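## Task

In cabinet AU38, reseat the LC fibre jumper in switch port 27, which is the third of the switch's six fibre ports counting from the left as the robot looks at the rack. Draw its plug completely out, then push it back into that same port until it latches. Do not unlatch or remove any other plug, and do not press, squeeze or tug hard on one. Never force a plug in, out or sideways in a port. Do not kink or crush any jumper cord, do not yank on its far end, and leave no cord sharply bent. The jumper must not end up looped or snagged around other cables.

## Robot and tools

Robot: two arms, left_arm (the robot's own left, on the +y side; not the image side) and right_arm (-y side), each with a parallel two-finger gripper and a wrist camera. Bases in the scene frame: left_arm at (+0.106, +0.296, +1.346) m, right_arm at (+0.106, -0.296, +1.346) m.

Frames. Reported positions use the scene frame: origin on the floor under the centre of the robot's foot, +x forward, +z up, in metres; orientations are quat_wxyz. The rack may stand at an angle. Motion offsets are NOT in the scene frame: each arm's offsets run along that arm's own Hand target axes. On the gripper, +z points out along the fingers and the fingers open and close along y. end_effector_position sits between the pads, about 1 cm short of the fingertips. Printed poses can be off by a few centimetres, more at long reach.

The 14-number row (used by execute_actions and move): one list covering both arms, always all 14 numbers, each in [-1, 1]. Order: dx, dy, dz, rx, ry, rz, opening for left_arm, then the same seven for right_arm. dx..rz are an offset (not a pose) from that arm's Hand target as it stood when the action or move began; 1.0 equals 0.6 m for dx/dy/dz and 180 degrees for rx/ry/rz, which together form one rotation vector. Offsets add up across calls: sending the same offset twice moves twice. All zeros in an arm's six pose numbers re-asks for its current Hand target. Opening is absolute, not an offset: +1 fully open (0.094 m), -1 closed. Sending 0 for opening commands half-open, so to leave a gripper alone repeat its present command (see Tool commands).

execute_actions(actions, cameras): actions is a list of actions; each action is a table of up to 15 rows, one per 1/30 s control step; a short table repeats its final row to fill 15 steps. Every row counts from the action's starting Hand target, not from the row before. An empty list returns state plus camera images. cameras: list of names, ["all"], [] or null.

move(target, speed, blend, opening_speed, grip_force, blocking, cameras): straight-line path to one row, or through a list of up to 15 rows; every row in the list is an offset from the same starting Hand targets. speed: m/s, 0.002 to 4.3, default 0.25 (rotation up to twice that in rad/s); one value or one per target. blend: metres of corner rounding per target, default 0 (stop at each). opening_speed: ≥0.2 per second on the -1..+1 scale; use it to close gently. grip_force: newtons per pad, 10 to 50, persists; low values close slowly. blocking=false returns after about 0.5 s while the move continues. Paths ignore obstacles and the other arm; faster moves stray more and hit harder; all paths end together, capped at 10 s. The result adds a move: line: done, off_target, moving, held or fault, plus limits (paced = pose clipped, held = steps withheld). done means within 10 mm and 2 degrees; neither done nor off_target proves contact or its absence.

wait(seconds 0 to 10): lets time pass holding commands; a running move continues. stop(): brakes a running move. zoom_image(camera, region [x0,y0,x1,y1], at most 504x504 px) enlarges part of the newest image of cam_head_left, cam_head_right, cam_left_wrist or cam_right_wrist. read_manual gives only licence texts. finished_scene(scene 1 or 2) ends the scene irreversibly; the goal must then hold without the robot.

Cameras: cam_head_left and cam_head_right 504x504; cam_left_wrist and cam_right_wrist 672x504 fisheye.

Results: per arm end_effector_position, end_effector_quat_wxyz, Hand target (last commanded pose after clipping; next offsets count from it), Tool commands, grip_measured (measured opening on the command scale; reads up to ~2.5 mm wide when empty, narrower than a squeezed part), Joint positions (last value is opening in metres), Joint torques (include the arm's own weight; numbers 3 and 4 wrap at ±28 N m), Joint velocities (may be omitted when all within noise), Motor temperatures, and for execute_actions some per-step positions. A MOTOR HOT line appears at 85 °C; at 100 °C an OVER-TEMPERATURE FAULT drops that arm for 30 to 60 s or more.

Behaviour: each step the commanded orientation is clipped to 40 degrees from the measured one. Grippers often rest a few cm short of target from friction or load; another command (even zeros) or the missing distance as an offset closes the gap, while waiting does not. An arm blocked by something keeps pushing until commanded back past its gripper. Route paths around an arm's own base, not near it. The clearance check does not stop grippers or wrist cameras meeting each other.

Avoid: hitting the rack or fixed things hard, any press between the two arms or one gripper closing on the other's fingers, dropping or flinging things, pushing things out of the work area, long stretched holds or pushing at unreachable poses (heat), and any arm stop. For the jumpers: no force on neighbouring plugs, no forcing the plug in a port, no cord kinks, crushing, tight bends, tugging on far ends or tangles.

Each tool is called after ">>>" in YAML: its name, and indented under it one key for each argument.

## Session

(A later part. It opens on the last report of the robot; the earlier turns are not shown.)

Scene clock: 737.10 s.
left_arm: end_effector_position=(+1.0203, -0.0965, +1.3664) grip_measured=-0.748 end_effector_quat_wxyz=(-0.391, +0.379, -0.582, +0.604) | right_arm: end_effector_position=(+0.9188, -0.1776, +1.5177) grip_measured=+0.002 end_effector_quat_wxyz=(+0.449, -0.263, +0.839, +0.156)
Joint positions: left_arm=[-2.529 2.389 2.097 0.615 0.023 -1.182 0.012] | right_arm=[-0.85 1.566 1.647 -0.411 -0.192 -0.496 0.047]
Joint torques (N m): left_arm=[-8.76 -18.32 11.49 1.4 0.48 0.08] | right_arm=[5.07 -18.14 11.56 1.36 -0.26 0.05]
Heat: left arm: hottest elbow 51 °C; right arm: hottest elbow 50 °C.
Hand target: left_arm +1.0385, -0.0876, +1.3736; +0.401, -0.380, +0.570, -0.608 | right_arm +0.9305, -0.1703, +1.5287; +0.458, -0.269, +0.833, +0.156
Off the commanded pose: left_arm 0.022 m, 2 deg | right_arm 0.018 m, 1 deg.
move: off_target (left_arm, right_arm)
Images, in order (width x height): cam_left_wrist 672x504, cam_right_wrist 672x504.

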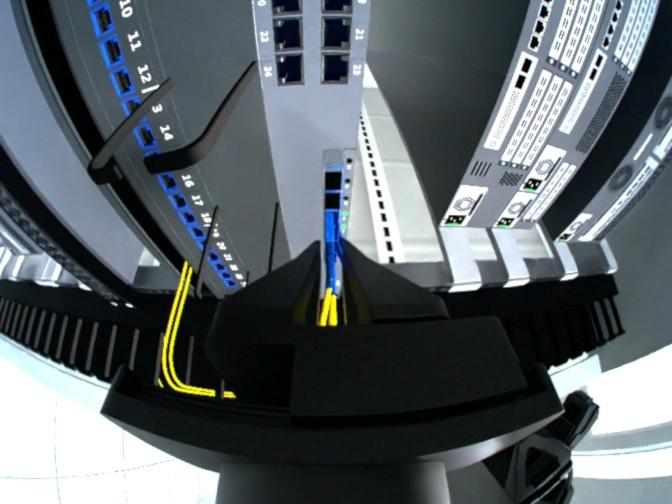

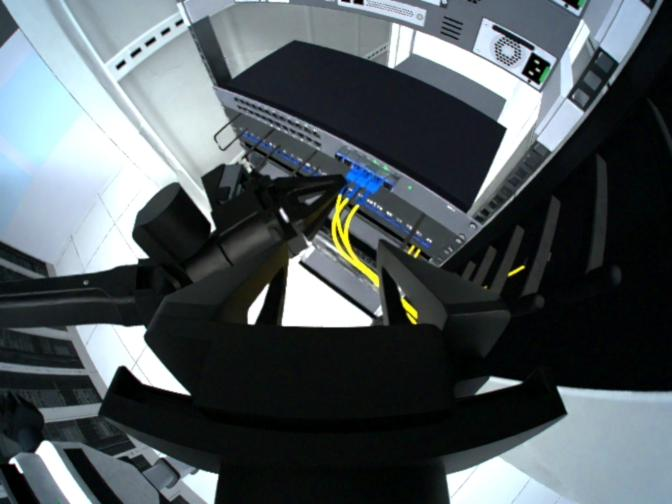

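>>> move:
  target: [0,0,0,0,0,0,-0.99,0,0,0,0,0,0,0]
  opening_speed: 0.3
  speed: 0.04

>>> move:
  target: [-0.0140,0.0020,0.0337,0,0,0,-0.99,0,0,0,0,0,0,0]
  speed: 0.04
  cameras: ["cam_left_wrist","cam_right_wrist"]

>>> zoom_image:
  camera: "cam_left_wrist"
  region: [280, 190, 390, 290]

>>> zoom_image:
  camera: "cam_right_wrist"
  region: [322, 140, 402, 208]

Scene clock: 742.03 s.
left_arm: end_effector_position=(+1.0202, -0.0966, +1.3660) grip_measured=-0.911 end_effector_quat_wxyz=(-0.391, +0.379, -0.582, +0.604) | right_arm: end_effector_position=(+0.9188, -0.1776, +1.5177) grip_measured=+0.002 end_effector_quat_wxyz=(+0.449, -0.263, +0.839, +0.156)
Joint positions: left_arm=[-2.529 2.389 2.097 0.615 0.023 -1.182 0.004] | right_arm=[-0.85 1.566 1.647 -0.411 -0.192 -0.496 0.047]
Joint torques (N m): left_arm=[-8.64 -18.26 11.44 1.88 0.38 0.08] | right_arm=[5.19 -18.14 11.56 1.35 -0.26 0.07]
Heat: left arm: hottest elbow 51 °C; right arm: hottest elbow 50 °C.
Hand target: left_arm +1.0386, -0.0876, +1.3736; +0.402, -0.380, +0.570, -0.608 | right_arm +0.9305, -0.1703, +1.5287; +0.458, -0.269, +0.833, +0.156
Off the commanded pose: left_arm 0.022 m, 2 deg | right_arm 0.018 m, 1 deg.
move: off_target (left_arm, right_arm)

Scene clock: 743.03 s.
left_arm: end_effector_position=(+1.0211, -0.0966, +1.3649) grip_measured=-0.912 end_effector_quat_wxyz=(-0.388, +0.374, -0.584, +0.607) | right_arm: end_effector_position=(+0.9188, -0.1776, +1.5177) grip_measured=+0.002 end_effector_quat_wxyz=(+0.449, -0.263, +0.839, +0.156)
Joint positions: left_arm=[-2.526 2.393 2.103 0.61 0.039 -1.182 0.004] | right_arm=[-0.85 1.566 1.647 -0.411 -0.192 -0.496 0.047]
Joint torques (N m): left_arm=[-8.53 -16.32 15.83 -0.13 0.11 0.07] | right_arm=[5.13 -18.26 11.59 1.35 -0.26 0.07]
Heat: left arm: hottest elbow 52 °C; right arm: hottest elbow 50 °C.
Hand target: left_arm +1.0604, -0.0878, +1.3737; +0.402, -0.380, +0.570, -0.608 | right_arm +0.9305, -0.1703, +1.5287; +0.458, -0.269, +0.833, +0.156
Off the commanded pose: left_arm 0.041 m, 2 deg | right_arm 0.018 m, 1 deg.
move: off_target (left_arm, right_arm)
Images, in order (width x height): cam_left_wrist 672x504, cam_right_wrist 672x504.

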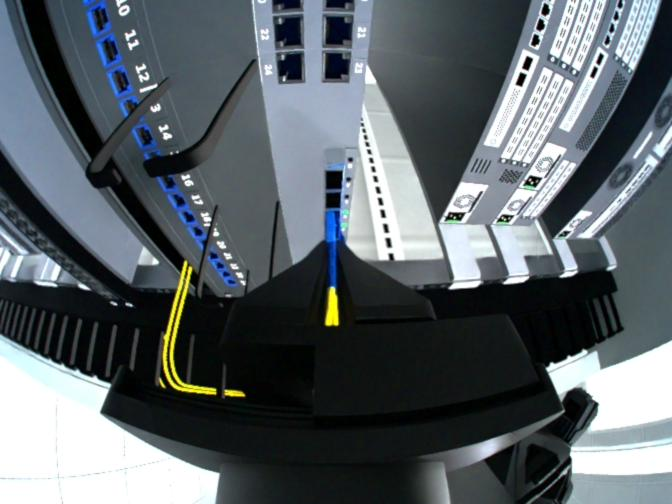

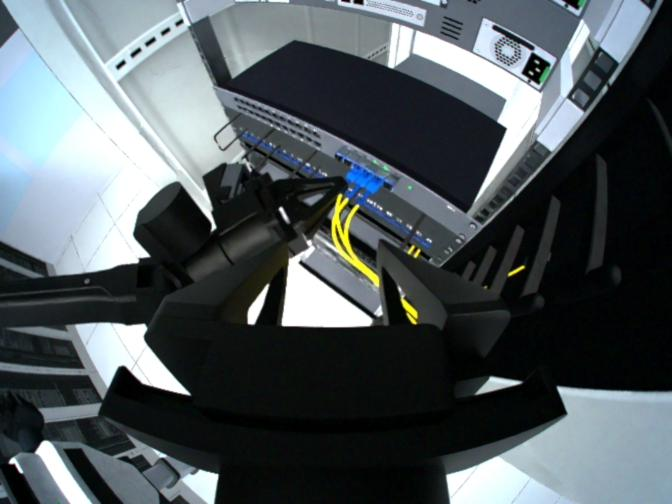

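Scaled by 4.582 from the camera's 672x504 image, which has a finer 960x720 frame.

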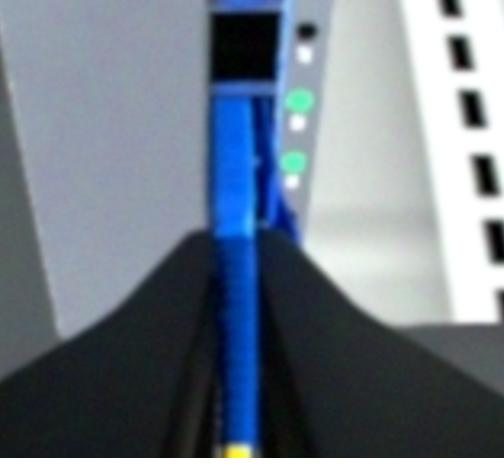

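Scaled by 6.300 from the camera's 672x504 image, which has a finer 960x720 frame.

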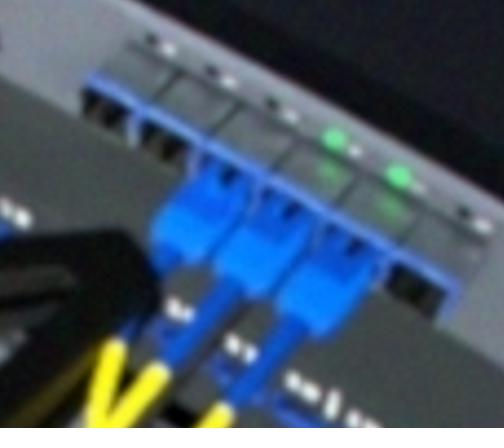

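Firmer hold now. Push more.

>>> move:
  target: [-0.0052,0.0008,0.0123,0,0,0,-0.99,0,0,0,0,0,0,0]
  speed: 0.04
  cameras: ["cam_left_wrist","cam_right_wrist"]

>>> zoom_image:
  camera: "cam_left_wrist"
  region: [280, 190, 390, 290]

>>> zoom_image:
  camera: "cam_right_wrist"
  region: [322, 140, 402, 208]

Scene clock: 745.97 s.
left_arm: end_effector_position=(+1.0229, -0.0982, +1.3647) grip_measured=-0.912 end_effector_quat_wxyz=(-0.386, +0.372, -0.585, +0.608) | right_arm: end_effector_position=(+0.9188, -0.1776, +1.5177) grip_measured=+0.002 end_effector_quat_wxyz=(+0.449, -0.263, +0.839, +0.156)
Joint positions: left_arm=[-2.525 2.4 2.117 0.601 0.047 -1.182 0.004] | right_arm=[-0.85 1.566 1.647 -0.411 -0.192 -0.496 0.047]
Joint torques (N m): left_arm=[-8.23 -16.21 16.7 -0.39 0 0.02] | right_arm=[5.13 -18.26 11.58 1.32 -0.25 0.06]
Heat: left arm: hottest elbow 53 °C; right arm: hottest elbow 50 °C.
Hand target: left_arm +1.0684, -0.0878, +1.3734; +0.401, -0.380, +0.570, -0.608 | right_arm +0.9305, -0.1703, +1.5287; +0.458, -0.269, +0.833, +0.156
Off the commanded pose: left_arm 0.048 m, 3 deg | right_arm 0.018 m, 1 deg.
move: off_target (left_arm, right_arm)
Images, in order (width x height): cam_left_wrist 672x504, cam_right_wrist 672x504.

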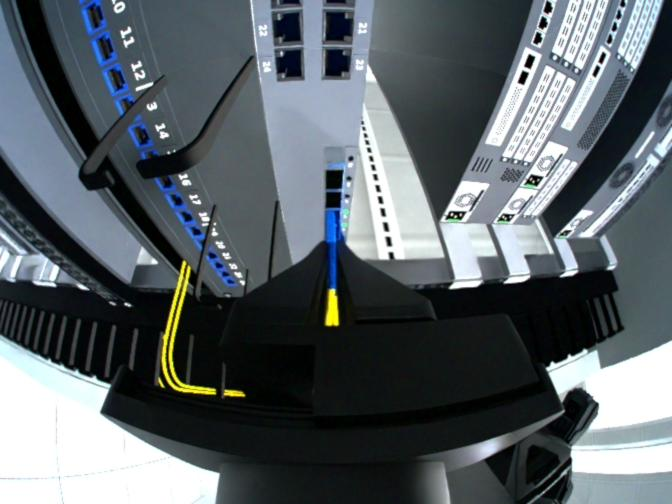

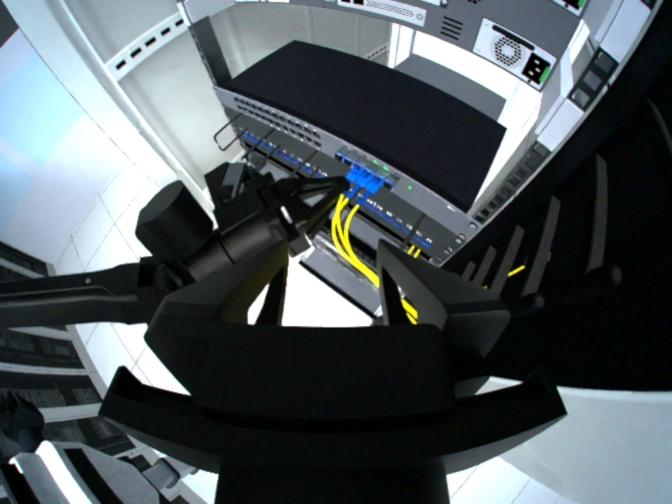

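Scaled by 4.582 from the camera's 672x504 image, which has a finer 960x720 frame.

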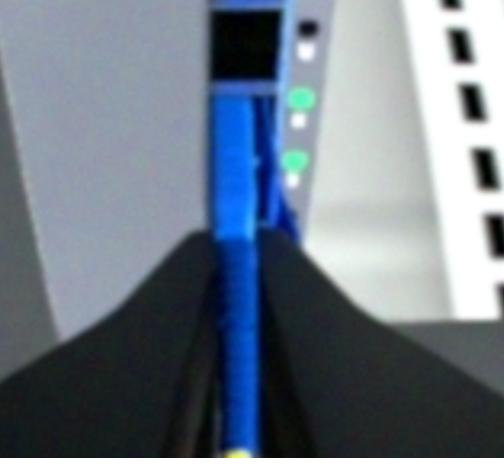

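Scaled by 6.300 from the camera's 672x504 image, which has a finer 960x720 frame.

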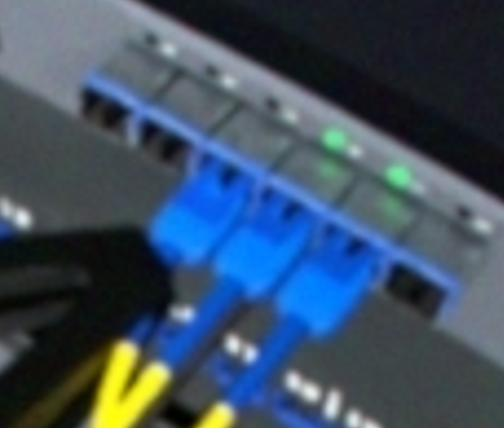

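>>> move:
  target: [-0.0052,0.0008,0.0123,0,0,0,-1,0,0,0,0,0,0,0]
  speed: 0.04
  cameras: ["cam_left_wrist","cam_right_wrist"]

>>> zoom_image:
  camera: "cam_left_wrist"
  region: [280, 190, 390, 290]

>>> zoom_image:
  camera: "cam_right_wrist"
  region: [322, 140, 402, 208]

Scene clock: 767.10 s.
left_arm: end_effector_position=(+1.0232, -0.0983, +1.3649) grip_measured=-0.912 end_effector_quat_wxyz=(-0.385, +0.371, -0.585, +0.610) | right_arm: end_effector_position=(+0.9188, -0.1776, +1.5177) grip_measured=+0.002 end_effector_quat_wxyz=(+0.449, -0.263, +0.839, +0.156)
Joint positions: left_arm=[-2.524 2.4 2.12 0.599 0.052 -1.183 0.004] | right_arm=[-0.85 1.566 1.647 -0.411 -0.192 -0.496 0.047]
Joint torques (N m): left_arm=[-8.35 -15.44 17.43 -0.59 -0.11 0.05] | right_arm=[5.13 -18.2 11.58 1.31 -0.27 0.06]
Motor temperatures (°C): left_arm=[31 46 58 26 25 27 31] | right_arm=[31 46 51 27 28 28 27]
Heat: left arm: hottest elbow 58 °C; right arm: hottest elbow 51 °C.
Hand target: left_arm +1.0765, -0.0878, +1.3735; +0.401, -0.380, +0.570, -0.608 | right_arm +0.9305, -0.1703, +1.5287; +0.458, -0.269, +0.833, +0.156
Off the commanded pose: left_arm 0.055 m, 3 deg | right_arm 0.018 m, 1 deg.
move: off_target (left_arm, right_arm)
Images, in order (width x height): cam_left_wrist 672x504, cam_right_wrist 672x504.

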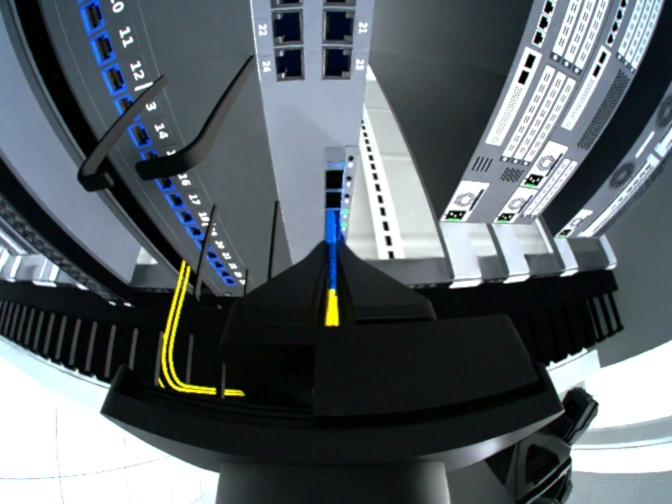

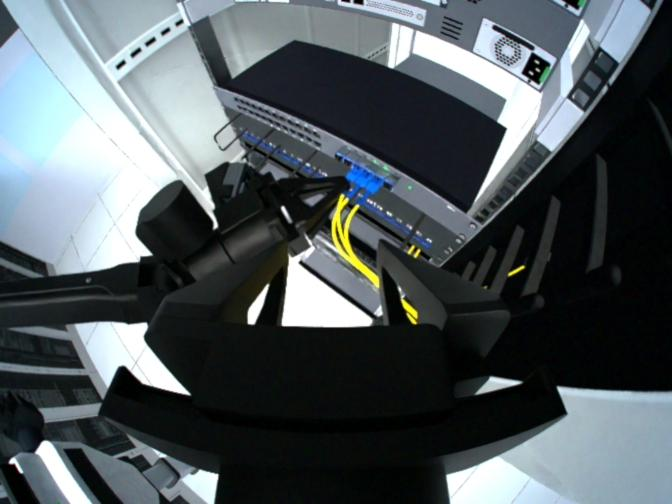

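Scaled by 4.582 from the camera's 672x504 image, which has a finer 960x720 frame.

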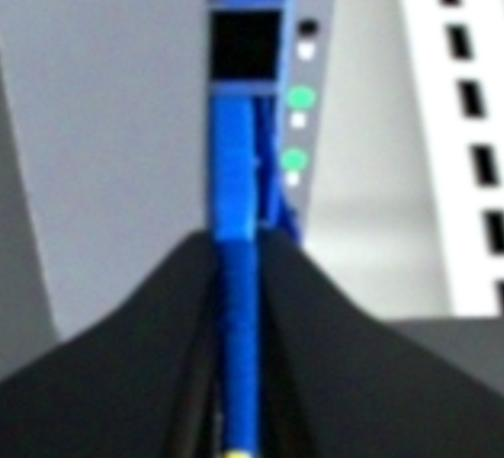

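Scaled by 6.300 from the camera's 672x504 image, which has a finer 960x720 frame.

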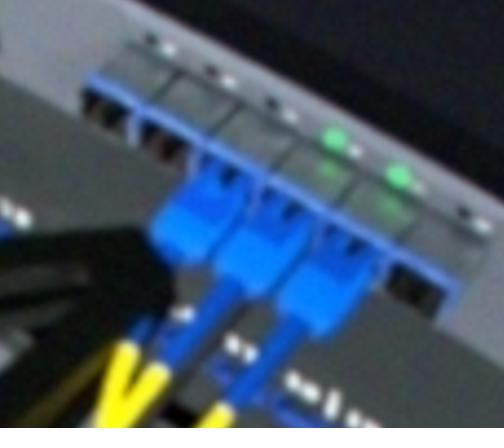

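>>> move:
  target: [0.0245,-0.0035,-0.0583,0,0,0,-0.99,0,0,0,0,0,0,0]
  speed: 0.08

>>> move:
  target: [0,0,0,0,0,0,-0.65,0,0,0,0,0,0,0]
  speed: 0.06
  opening_speed: 0.6
  cameras: ["cam_left_wrist"]

>>> zoom_image:
  camera: "cam_left_wrist"
  region: [280, 190, 390, 290]

Scene clock: 778.23 s.
left_arm: end_effector_position=(+1.0240, -0.0970, +1.3669) grip_measured=-0.912 end_effector_quat_wxyz=(-0.390, +0.372, -0.581, +0.610) | right_arm: end_effector_position=(+0.9188, -0.1776, +1.5177) grip_measured=+0.002 end_effector_quat_wxyz=(+0.449, -0.263, +0.839, +0.156)
Joint positions: left_arm=[-2.525 2.401 2.121 0.61 0.044 -1.183 0.004] | right_arm=[-0.85 1.566 1.647 -0.411 -0.192 -0.496 0.047]
Joint torques (N m): left_arm=[-9.64 -18.43 10.35 1.65 -0.46 0.08] | right_arm=[5.07 -18.14 11.56 1.31 -0.26 0.07]
Motor temperatures (°C): left_arm=[31 45 66 26 25 27 31] | right_arm=[31 46 51 27 28 28 27]
Heat: left arm: hottest elbow 66 °C; right arm: hottest elbow 51 °C.
Hand target: left_arm +1.0385, -0.0877, +1.3733; +0.401, -0.380, +0.570, -0.608 | right_arm +0.9305, -0.1703, +1.5287; +0.458, -0.269, +0.833, +0.156
Off the commanded pose: left_arm 0.018 m, 2 deg | right_arm 0.018 m, 1 deg.
move: off_target (left_arm, right_arm)

Scene clock: 779.17 s.
left_arm: end_effector_position=(+1.0249, -0.0948, +1.3645) grip_measured=-0.653 end_effector_quat_wxyz=(-0.393, +0.378, -0.580, +0.605) | right_arm: end_effector_position=(+0.9188, -0.1776, +1.5177) grip_measured=+0.002 end_effector_quat_wxyz=(+0.449, -0.263, +0.839, +0.156)
Joint positions: left_arm=[-2.524 2.403 2.121 0.61 0.028 -1.183 0.016] | right_arm=[-0.85 1.566 1.647 -0.411 -0.192 -0.496 0.047]
Joint torques (N m): left_arm=[-9.7 -17.67 10.59 1.62 0.22 0.1] | right_arm=[5.19 -18.08 11.59 1.33 -0.27 0.05]
Motor temperatures (°C): left_arm=[31 45 66 26 25 27 31] | right_arm=[31 46 51 27 28 28 27]
Heat: left arm: hottest elbow 66 °C; right arm: hottest elbow 51 °C.
Hand target: left_arm +1.0385, -0.0877, +1.3734; +0.401, -0.380, +0.570, -0.608 | right_arm +0.9305, -0.1703, +1.5287; +0.458, -0.269, +0.833, +0.156
Off the commanded pose: left_arm 0.018 m, 2 deg | right_arm 0.018 m, 1 deg.
move: off_target (left_arm, right_arm)
Images, in order (width x height): cam_left_wrist 672x504.

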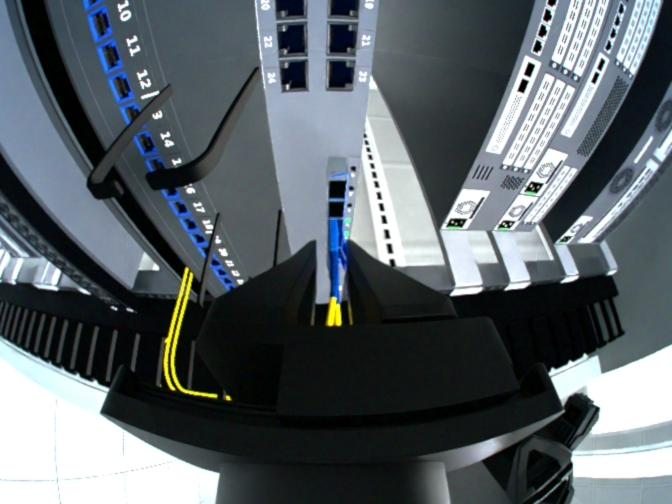

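Scaled by 4.582 from the camera's 672x504 image, which has a finer 960x720 frame.

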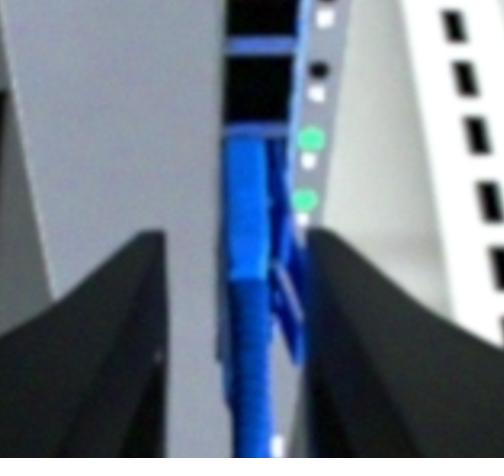

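>>> move:
  target:
    - [0.0345,-0.0192,-0.0812,0,0,0,-0.65,0,0,0,0,0,0,0]
    - [0.0474,-0.0459,-0.1103,0,0,0,-0.65,0,0,0,0,0,0,0]
    - [0.0313,-0.0112,-0.0739,0,0,0,-0.65,0,0,0,0,0,0,0]
    - [-0.001,-0.0052,0.0026,0,0,0,-0.65,0,0,0,0,0,0,0]
  speed: 0.08
  blend: [0.005,0,0,0]
  cameras: ["cam_left_wrist"]

>>> zoom_image:
  camera: "cam_left_wrist"
  region: [280, 190, 390, 290]

Scene clock: 791.00 s.
left_arm: end_effector_position=(+1.0234, -0.0933, +1.3678) grip_measured=-0.652 end_effector_quat_wxyz=(-0.392, +0.380, -0.582, +0.603) | right_arm: end_effector_position=(+0.9188, -0.1776, +1.5177) grip_measured=+0.002 end_effector_quat_wxyz=(+0.449, -0.263, +0.839, +0.156)
Joint positions: left_arm=[-2.526 2.388 2.104 0.607 0.022 -1.183 0.016] | right_arm=[-0.85 1.566 1.647 -0.411 -0.192 -0.496 0.047]
Joint torques (N m): left_arm=[-8.53 -17.2 11.21 1.59 0.47 0.12] | right_arm=[5.19 -18.2 11.6 1.33 -0.26 0.07]
Motor temperatures (°C): left_arm=[31 45 63 26 25 27 30] | right_arm=[31 46 51 27 28 28 27]
Heat: left arm: hottest elbow 63 °C; right arm: hottest elbow 51 °C.
Hand target: left_arm +1.0401, -0.0876, +1.3768; +0.402, -0.380, +0.570, -0.608 | right_arm +0.9305, -0.1703, +1.5287; +0.458, -0.269, +0.833, +0.156
Off the commanded pose: left_arm 0.020 m, 2 deg | right_arm 0.018 m, 1 deg.
move: off_target (left_arm, right_arm)
Images, in order (width x height): cam_left_wrist 672x504.

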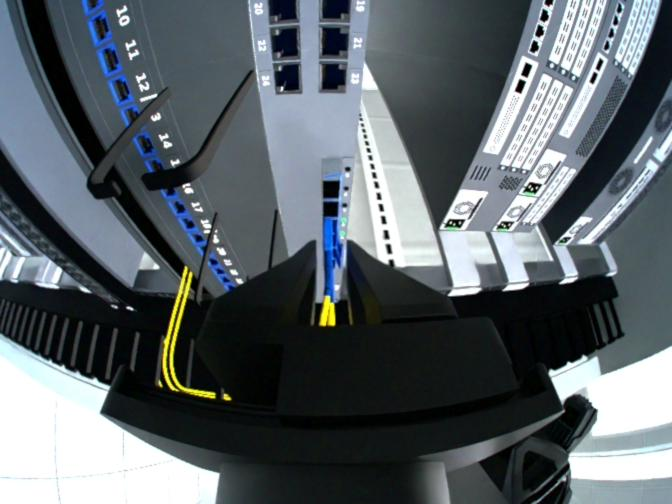

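Scaled by 4.582 from the camera's 672x504 image, which has a finer 960x720 frame.

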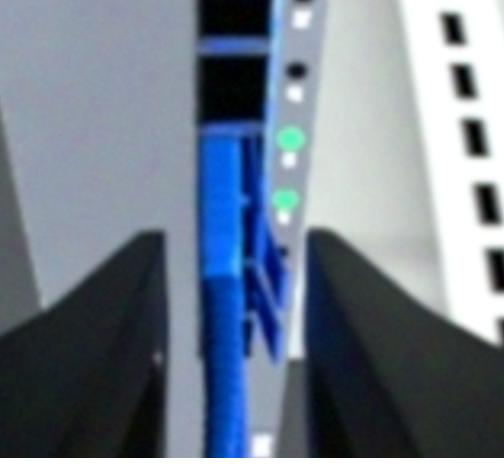

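>>> move:
  target: [-0.0071,0.002,0.0169,0,0,0,-0.65,0,0,0,0,0,0,0]
  speed: 0.04
  cameras: ["cam_left_wrist"]

>>> zoom_image:
  camera: "cam_left_wrist"
  region: [280, 190, 390, 290]

Scene clock: 795.50 s.
left_arm: end_effector_position=(+1.0323, -0.0977, +1.3684) grip_measured=-0.652 end_effector_quat_wxyz=(-0.391, +0.379, -0.582, +0.604) | right_arm: end_effector_position=(+0.9188, -0.1776, +1.5177) grip_measured=+0.002 end_effector_quat_wxyz=(+0.449, -0.263, +0.839, +0.156)
Joint positions: left_arm=[-2.526 2.417 2.167 0.571 0.027 -1.183 0.016] | right_arm=[-0.85 1.566 1.647 -0.411 -0.192 -0.496 0.047]
Joint torques (N m): left_arm=[-9.7 -17.44 11.59 1.68 0.48 0.1] | right_arm=[5.07 -18.26 11.55 1.32 -0.26 0.06]
Motor temperatures (°C): left_arm=[31 44 63 26 25 27 30] | right_arm=[31 46 51 27 28 28 27]
Heat: left arm: hottest elbow 63 °C; right arm: hottest elbow 51 °C.
Hand target: left_arm +1.0510, -0.0877, +1.3760; +0.401, -0.380, +0.570, -0.607 | right_arm +0.9305, -0.1703, +1.5287; +0.458, -0.269, +0.833, +0.156
Off the commanded pose: left_arm 0.023 m, 2 deg | right_arm 0.018 m, 1 deg.
move: off_target (left_arm, right_arm)
Images, in order (width x height): cam_left_wrist 672x504.

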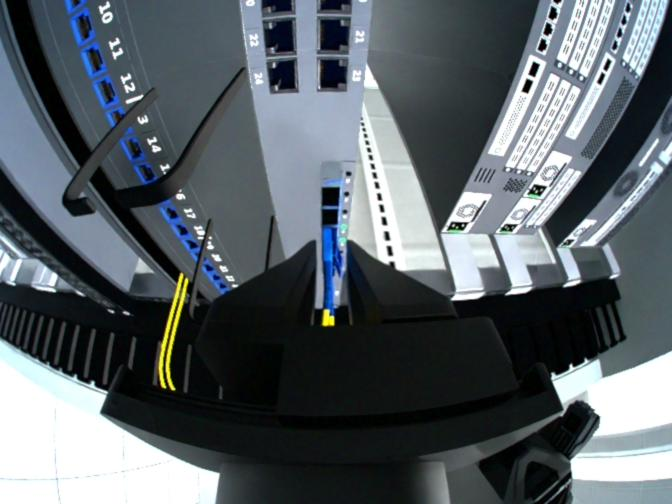

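Scaled by 4.582 from the camera's 672x504 image, which has a finer 960x720 frame.

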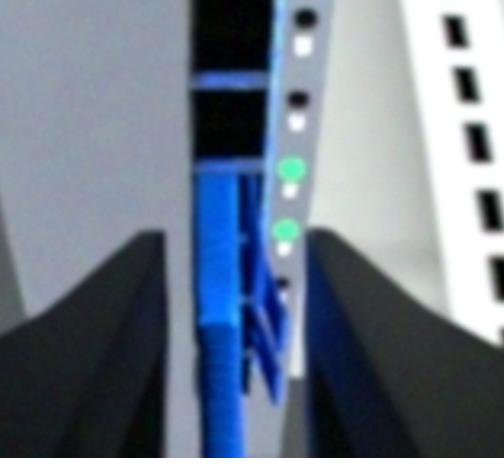

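>>> move:
  target: [0,0,0,0,0,0,-0.93,0,0,0,0,0,0,0]
  opening_speed: 0.4
  speed: 0.04
  cameras: ["cam_left_wrist","cam_right_wrist"]

>>> zoom_image:
  camera: "cam_left_wrist"
  region: [280, 190, 390, 290]

>>> zoom_image:
  camera: "cam_right_wrist"
  region: [322, 140, 402, 208]

Scene clock: 800.10 s.
left_arm: end_effector_position=(+1.0324, -0.0977, +1.3669) grip_measured=-0.888 end_effector_quat_wxyz=(-0.390, +0.379, -0.583, +0.603) | right_arm: end_effector_position=(+0.9188, -0.1776, +1.5177) grip_measured=+0.002 end_effector_quat_wxyz=(+0.449, -0.263, +0.839, +0.156)
Joint positions: left_arm=[-2.525 2.418 2.169 0.569 0.027 -1.183 0.005] | right_arm=[-0.85 1.566 1.647 -0.411 -0.192 -0.496 0.047]
Joint torques (N m): left_arm=[-8.59 -18.37 11.86 1.81 0.47 0.12] | right_arm=[5.13 -18.2 11.62 1.32 -0.27 0.07]
Motor temperatures (°C): left_arm=[31 44 62 26 25 27 30] | right_arm=[31 46 51 27 28 28 27]
Heat: left arm: hottest elbow 62 °C; right arm: hottest elbow 51 °C.
Hand target: left_arm +1.0511, -0.0876, +1.3763; +0.402, -0.380, +0.570, -0.608 | right_arm +0.9305, -0.1703, +1.5287; +0.458, -0.269, +0.833, +0.156
Off the commanded pose: left_arm 0.023 m, 2 deg | right_arm 0.018 m, 1 deg.
move: off_target (left_arm, right_arm)
Images, in order (width x height): cam_left_wrist 672x504, cam_right_wrist 672x504.

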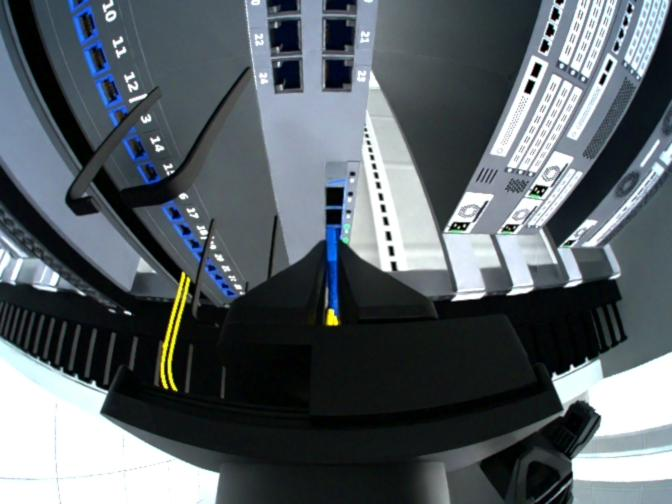

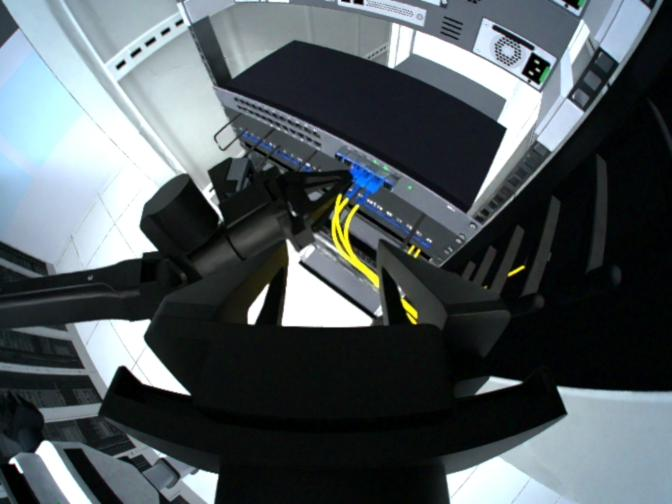

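Scaled by 4.582 from the camera's 672x504 image, which has a finer 960x720 frame.

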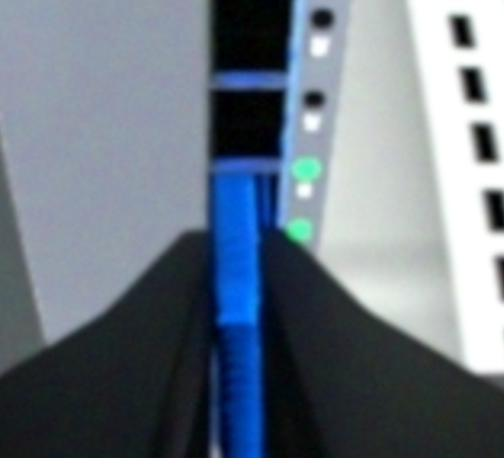

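Scaled by 6.300 from the camera's 672x504 image, which has a finer 960x720 frame.

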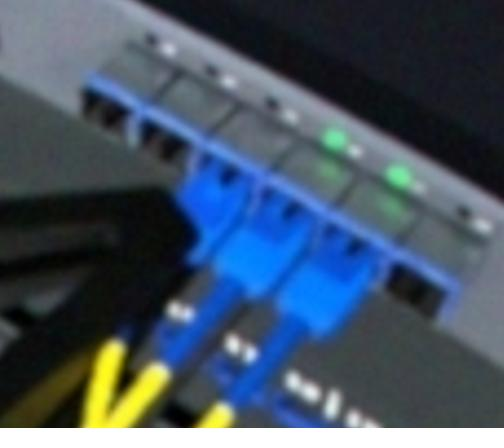

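>>> move:
  target: [-0.0077,0.0011,0.0184,0,0,0,-0.95,0,0,0,0,0,0,0]
  speed: 0.04
  cameras: ["cam_left_wrist","cam_right_wrist"]

>>> zoom_image:
  camera: "cam_left_wrist"
  region: [280, 190, 390, 290]

>>> zoom_image:
  camera: "cam_right_wrist"
  region: [322, 140, 402, 208]

Scene clock: 804.50 s.
left_arm: end_effector_position=(+1.0331, -0.0979, +1.3666) grip_measured=-0.892 end_effector_quat_wxyz=(-0.389, +0.377, -0.584, +0.605) | right_arm: end_effector_position=(+0.9188, -0.1776, +1.5177) grip_measured=+0.002 end_effector_quat_wxyz=(+0.449, -0.263, +0.839, +0.156)
Joint positions: left_arm=[-2.524 2.421 2.174 0.567 0.033 -1.183 0.005] | right_arm=[-0.85 1.566 1.647 -0.411 -0.192 -0.496 0.047]
Joint torques (N m): left_arm=[-8.35 -16.15 14.31 0.79 0.36 0.05] | right_arm=[5.13 -18.32 11.59 1.29 -0.26 0.06]
Motor temperatures (°C): left_arm=[31 45 61 26 25 27 30] | right_arm=[31 46 51 27 28 28 27]
Heat: left arm: hottest elbow 61 °C; right arm: hottest elbow 51 °C.
Hand target: left_arm +1.0630, -0.0878, +1.3762; +0.401, -0.380, +0.570, -0.608 | right_arm +0.9305, -0.1703, +1.5287; +0.458, -0.269, +0.833, +0.156
Off the commanded pose: left_arm 0.033 m, 2 deg | right_arm 0.018 m, 1 deg.
move: off_target (left_arm, right_arm)
Images, in order (width x height): cam_left_wrist 672x504, cam_right_wrist 672x504.

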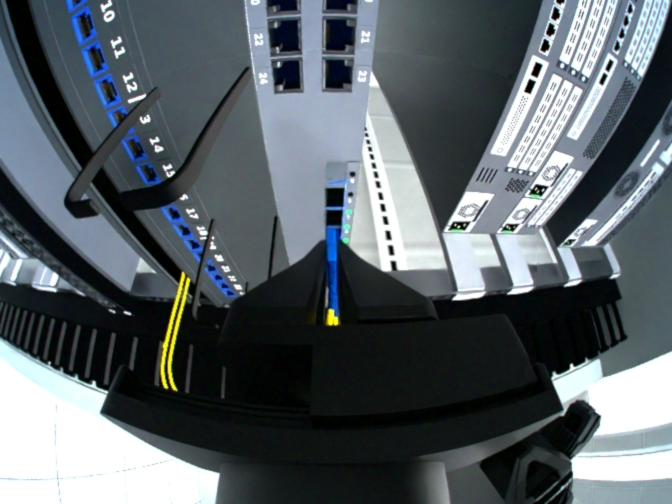

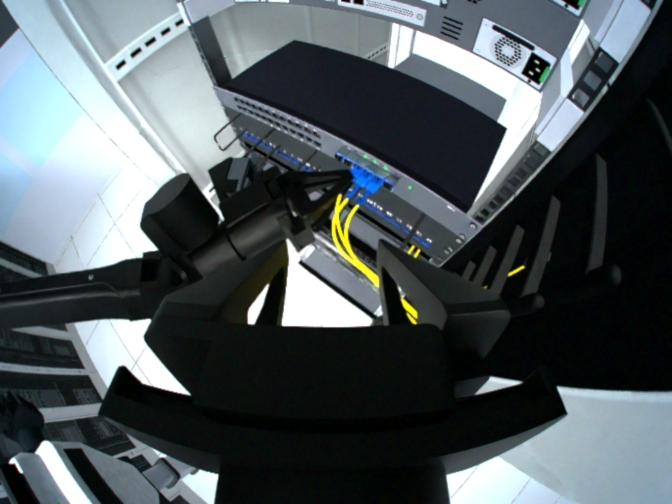

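Scaled by 4.582 from the camera's 672x504 image, which has a finer 960x720 frame.

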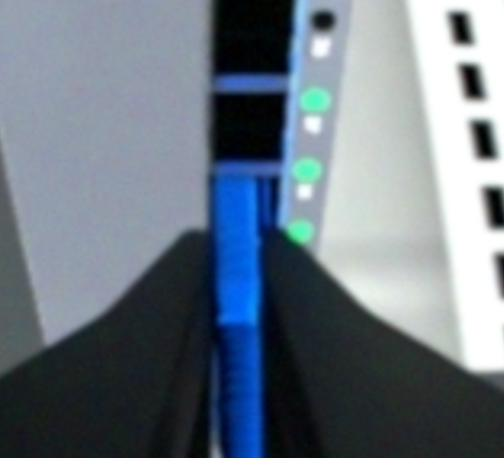

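Scaled by 6.300 from the camera's 672x504 image, which has a finer 960x720 frame.

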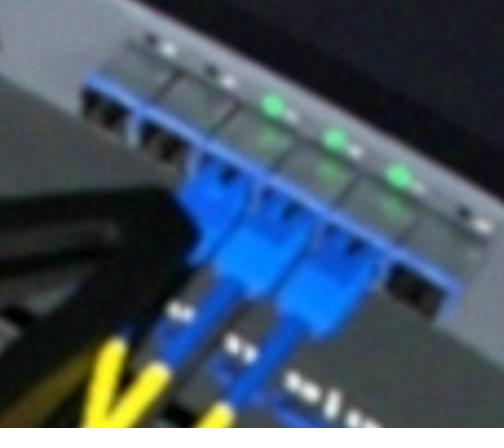

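>>> move:
  target: [-0.0077,0.0011,0.0184,0,0,0,-0.95,0,0,0,0,0,0,0]
  speed: 0.04

Scene clock: 806.70 s.
left_arm: end_effector_position=(+1.0339, -0.0982, +1.3656) grip_measured=-0.892 end_effector_quat_wxyz=(-0.388, +0.375, -0.585, +0.606) | right_arm: end_effector_position=(+0.9188, -0.1776, +1.5177) grip_measured=+0.002 end_effector_quat_wxyz=(+0.449, -0.263, +0.839, +0.156)
Joint positions: left_arm=[-2.522 2.424 2.18 0.562 0.041 -1.183 0.005] | right_arm=[-0.85 1.566 1.647 -0.411 -0.192 -0.496 0.047]
Joint torques (N m): left_arm=[-8.35 -16.5 16.2 -0.06 0.32 0.09] | right_arm=[5.07 -18.2 11.56 1.29 -0.26 0.06]
Motor temperatures (°C): left_arm=[31 45 61 26 25 27 30] | right_arm=[31 46 51 27 28 28 27]
Heat: left arm: hottest elbow 61 °C; right arm: hottest elbow 51 °C.
Hand target: left_arm +1.0750, -0.0878, +1.3761; +0.401, -0.380, +0.570, -0.608 | right_arm +0.9305, -0.1703, +1.5287; +0.458, -0.269, +0.833, +0.156
Off the commanded pose: left_arm 0.044 m, 2 deg | right_arm 0.018 m, 1 deg.
move: off_target (left_arm, right_arm)

>>> move:
  target: [0.0103,-0.0015,-0.0245,0,0,0,-0.95,0,0,0,0,0,0,0]
  speed: 0.04

>>> move:
  target: [0,0,0,0,0,0,-0.88,0,0,0,0,0,0,0]
  opening_speed: 0.2
  speed: 0.04

>>> move:
  target: [0,0,0,0,0,0,-0.86,0,0,0,0,0,0,0]
  opening_speed: 0.2
  speed: 0.04
  cameras: ["cam_left_wrist","cam_right_wrist"]

>>> zoom_image:
  camera: "cam_left_wrist"
  region: [280, 190, 390, 290]

>>> zoom_image:
  camera: "cam_right_wrist"
  region: [322, 140, 402, 208]

Scene clock: 817.53 s.
left_arm: end_effector_position=(+1.0341, -0.0976, +1.3668) grip_measured=-0.892 end_effector_quat_wxyz=(-0.389, +0.375, -0.583, +0.607) | right_arm: end_effector_position=(+0.9188, -0.1776, +1.5177) grip_measured=+0.002 end_effector_quat_wxyz=(+0.449, -0.263, +0.839, +0.156)
Joint positions: left_arm=[-2.522 2.424 2.18 0.567 0.04 -1.183 0.005] | right_arm=[-0.85 1.566 1.647 -0.411 -0.192 -0.496 0.047]
Joint torques (N m): left_arm=[-8.94 -17.67 13.05 0.9 0.07 0.01] | right_arm=[5.13 -18.14 11.59 1.33 -0.26 0.06]
Motor temperatures (°C): left_arm=[31 44 61 26 25 27 31] | right_arm=[31 46 51 27 28 28 27]
Heat: left arm: hottest elbow 61 °C; right arm: hottest elbow 51 °C.
Hand target: left_arm +1.0590, -0.0878, +1.3762; +0.402, -0.380, +0.570, -0.608 | right_arm +0.9305, -0.1703, +1.5287; +0.458, -0.269, +0.833, +0.156
Off the commanded pose: left_arm 0.028 m, 2 deg | right_arm 0.018 m, 1 deg.
move: off_target (left_arm, right_arm)

Scene clock: 818.13 s.
left_arm: end_effector_position=(+1.0341, -0.0976, +1.3668) grip_measured=-0.879 end_effector_quat_wxyz=(-0.389, +0.375, -0.583, +0.607) | right_arm: end_effector_position=(+0.9188, -0.1776, +1.5177) grip_measured=+0.002 end_effector_quat_wxyz=(+0.449, -0.263, +0.839, +0.156)
Joint positions: left_arm=[-2.522 2.424 2.18 0.567 0.04 -1.183 0.006] | right_arm=[-0.85 1.566 1.647 -0.411 -0.192 -0.496 0.047]
Joint torques (N m): left_arm=[-8.82 -17.73 13.11 1.07 0.04 0.04] | right_arm=[5.07 -18.2 11.59 1.32 -0.26 0.06]
Motor temperatures (°C): left_arm=[31 44 61 26 25 27 31] | right_arm=[31 46 51 27 28 28 27]
Heat: left arm: hottest elbow 61 °C; right arm: hottest elbow 51 °C.
Hand target: left_arm +1.0590, -0.0878, +1.3762; +0.402, -0.380, +0.570, -0.608 | right_arm +0.9305, -0.1703, +1.5287; +0.458, -0.269, +0.833, +0.156
Off the commanded pose: left_arm 0.028 m, 2 deg | right_arm 0.018 m, 1 deg.
move: off_target (left_arm, right_arm)

Scene clock: 818.63 s.
left_arm: end_effector_position=(+1.0343, -0.0976, +1.3669) grip_measured=-0.856 end_effector_quat_wxyz=(-0.389, +0.375, -0.583, +0.606) | right_arm: end_effector_position=(+0.9188, -0.1776, +1.5177) grip_measured=+0.002 end_effector_quat_wxyz=(+0.449, -0.263, +0.839, +0.156)
Joint positions: left_arm=[-2.522 2.424 2.18 0.566 0.04 -1.183 0.007] | right_arm=[-0.85 1.566 1.647 -0.411 -0.192 -0.496 0.047]
Joint torques (N m): left_arm=[-9.58 -17.79 13.16 0.98 0.01 0.07] | right_arm=[5.07 -18.2 11.55 1.33 -0.26 0.05]
Motor temperatures (°C): left_arm=[31 44 61 26 25 27 31] | right_arm=[31 47 51 27 28 28 27]
Heat: left arm: hottest elbow 61 °C; right arm: hottest elbow 51 °C.
Hand target: left_arm +1.0591, -0.0878, +1.3764; +0.402, -0.380, +0.570, -0.608 | right_arm +0.9305, -0.1703, +1.5287; +0.458, -0.269, +0.833, +0.156
Off the commanded pose: left_arm 0.028 m, 2 deg | right_arm 0.018 m, 1 deg.
move: off_target (left_arm, right_arm)
Images, in order (width x height): cam_left_wrist 672x504, cam_right_wrist 672x504.

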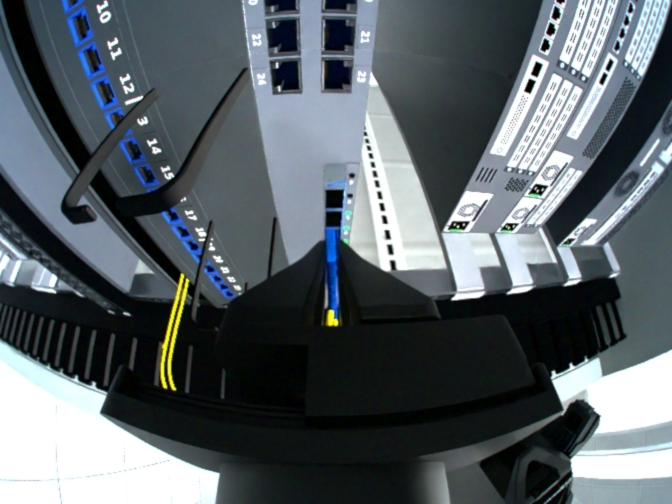

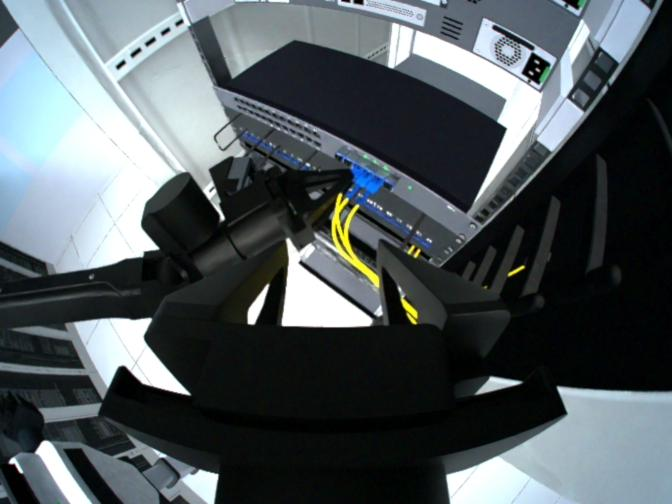

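Scaled by 4.582 from the camera's 672x504 image, which has a finer 960x720 frame.

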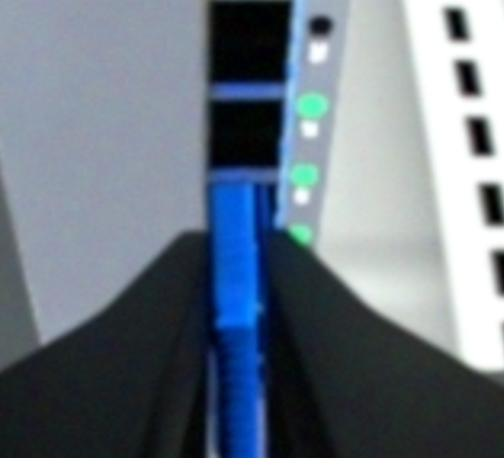

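Scaled by 6.300 from the camera's 672x504 image, which has a finer 960x720 frame.

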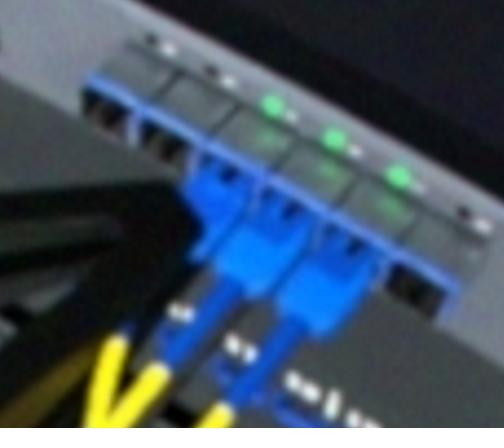

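LED stays green as it opens. Continue.

>>> move:
  target: [0,0,0,0,0,0,-0.83,0,0,0,0,0,0,0]
  opening_speed: 0.2
  speed: 0.04

>>> move:
  target: [0,0,0,0,0,0,-0.80,0,0,0,0,0,0,0]
  opening_speed: 0.2
  speed: 0.04
  cameras: ["cam_left_wrist","cam_right_wrist"]

>>> zoom_image:
  camera: "cam_left_wrist"
  region: [280, 190, 390, 290]

>>> zoom_image:
  camera: "cam_right_wrist"
  region: [322, 140, 402, 208]

Scene clock: 822.80 s.
left_arm: end_effector_position=(+1.0362, -0.0982, +1.3673) grip_measured=-0.830 end_effector_quat_wxyz=(-0.389, +0.375, -0.584, +0.606) | right_arm: end_effector_position=(+0.9188, -0.1776, +1.5177) grip_measured=+0.002 end_effector_quat_wxyz=(+0.449, -0.263, +0.839, +0.156)
Joint positions: left_arm=[-2.522 2.429 2.193 0.556 0.04 -1.183 0.008] | right_arm=[-0.85 1.566 1.647 -0.411 -0.192 -0.496 0.047]
Joint torques (N m): left_arm=[-9.11 -17.2 12.75 1.36 0.01 0.03] | right_arm=[5.19 -18.26 11.6 1.32 -0.26 0.06]
Motor temperatures (°C): left_arm=[31 44 60 26 25 27 30] | right_arm=[31 47 51 27 28 28 27]
Heat: left arm: hottest elbow 60 °C; right arm: hottest elbow 51 °C.
Hand target: left_arm +1.0591, -0.0877, +1.3764; +0.402, -0.380, +0.570, -0.608 | right_arm +0.9305, -0.1703, +1.5287; +0.458, -0.269, +0.833, +0.156
Off the commanded pose: left_arm 0.027 m, 2 deg | right_arm 0.018 m, 1 deg.
move: off_target (left_arm, right_arm)

Scene clock: 823.50 s.
left_arm: end_effector_position=(+1.0392, -0.0987, +1.3678) grip_measured=-0.802 end_effector_quat_wxyz=(-0.389, +0.376, -0.584, +0.605) | right_arm: end_effector_position=(+0.9188, -0.1776, +1.5177) grip_measured=+0.002 end_effector_quat_wxyz=(+0.449, -0.263, +0.839, +0.156)
Joint positions: left_arm=[-2.522 2.437 2.213 0.544 0.037 -1.183 0.009] | right_arm=[-0.85 1.566 1.647 -0.411 -0.192 -0.496 0.047]
Joint torques (N m): left_arm=[-8.82 -18.78 12.29 1.66 0.14 0.1] | right_arm=[5.19 -18.08 11.56 1.35 -0.26 0.06]
Motor temperatures (°C): left_arm=[31 44 60 26 25 27 30] | right_arm=[31 47 51 27 28 28 27]
Heat: left arm: hottest elbow 60 °C; right arm: hottest elbow 51 °C.
Hand target: left_arm +1.0590, -0.0878, +1.3762; +0.401, -0.380, +0.570, -0.608 | right_arm +0.9305, -0.1703, +1.5287; +0.458, -0.269, +0.833, +0.156
Off the commanded pose: left_arm 0.024 m, 2 deg | right_arm 0.018 m, 1 deg.
move: off_target (left_arm, right_arm)
Images, in order (width x height): cam_left_wrist 672x504, cam_right_wrist 672x504.

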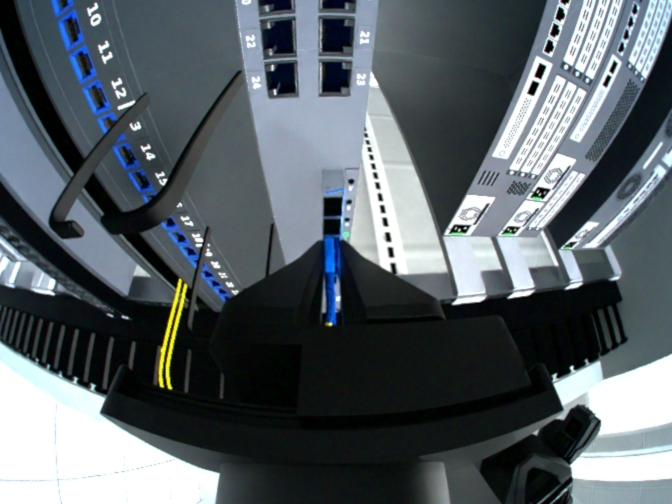

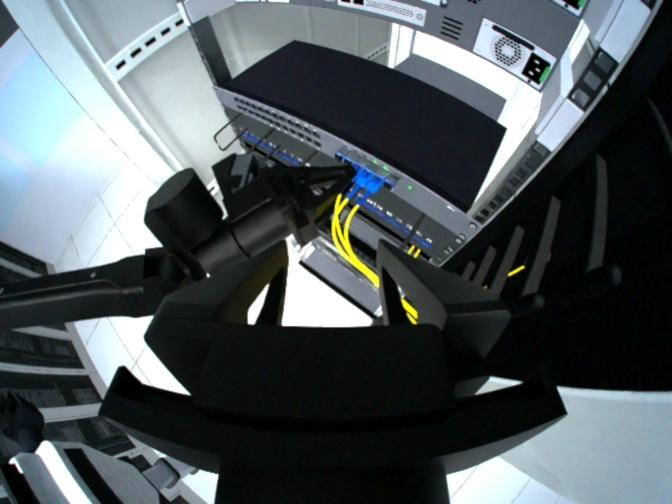

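Scaled by 4.582 from the camera's 672x504 image, which has a finer 960x720 frame.

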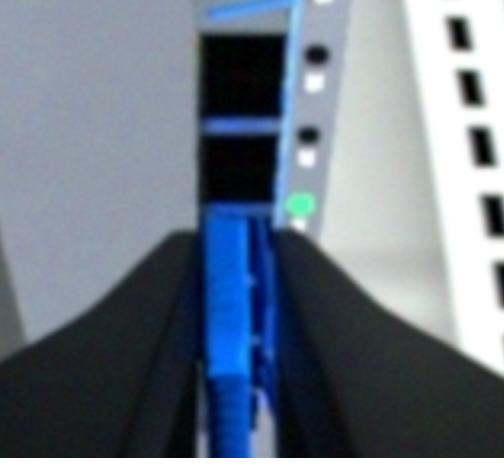

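Scaled by 6.300 from the camera's 672x504 image, which has a finer 960x720 frame.

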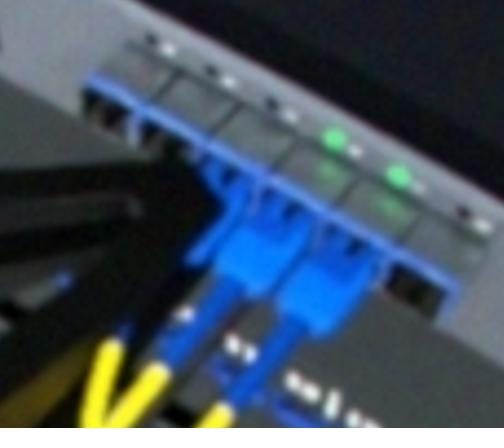

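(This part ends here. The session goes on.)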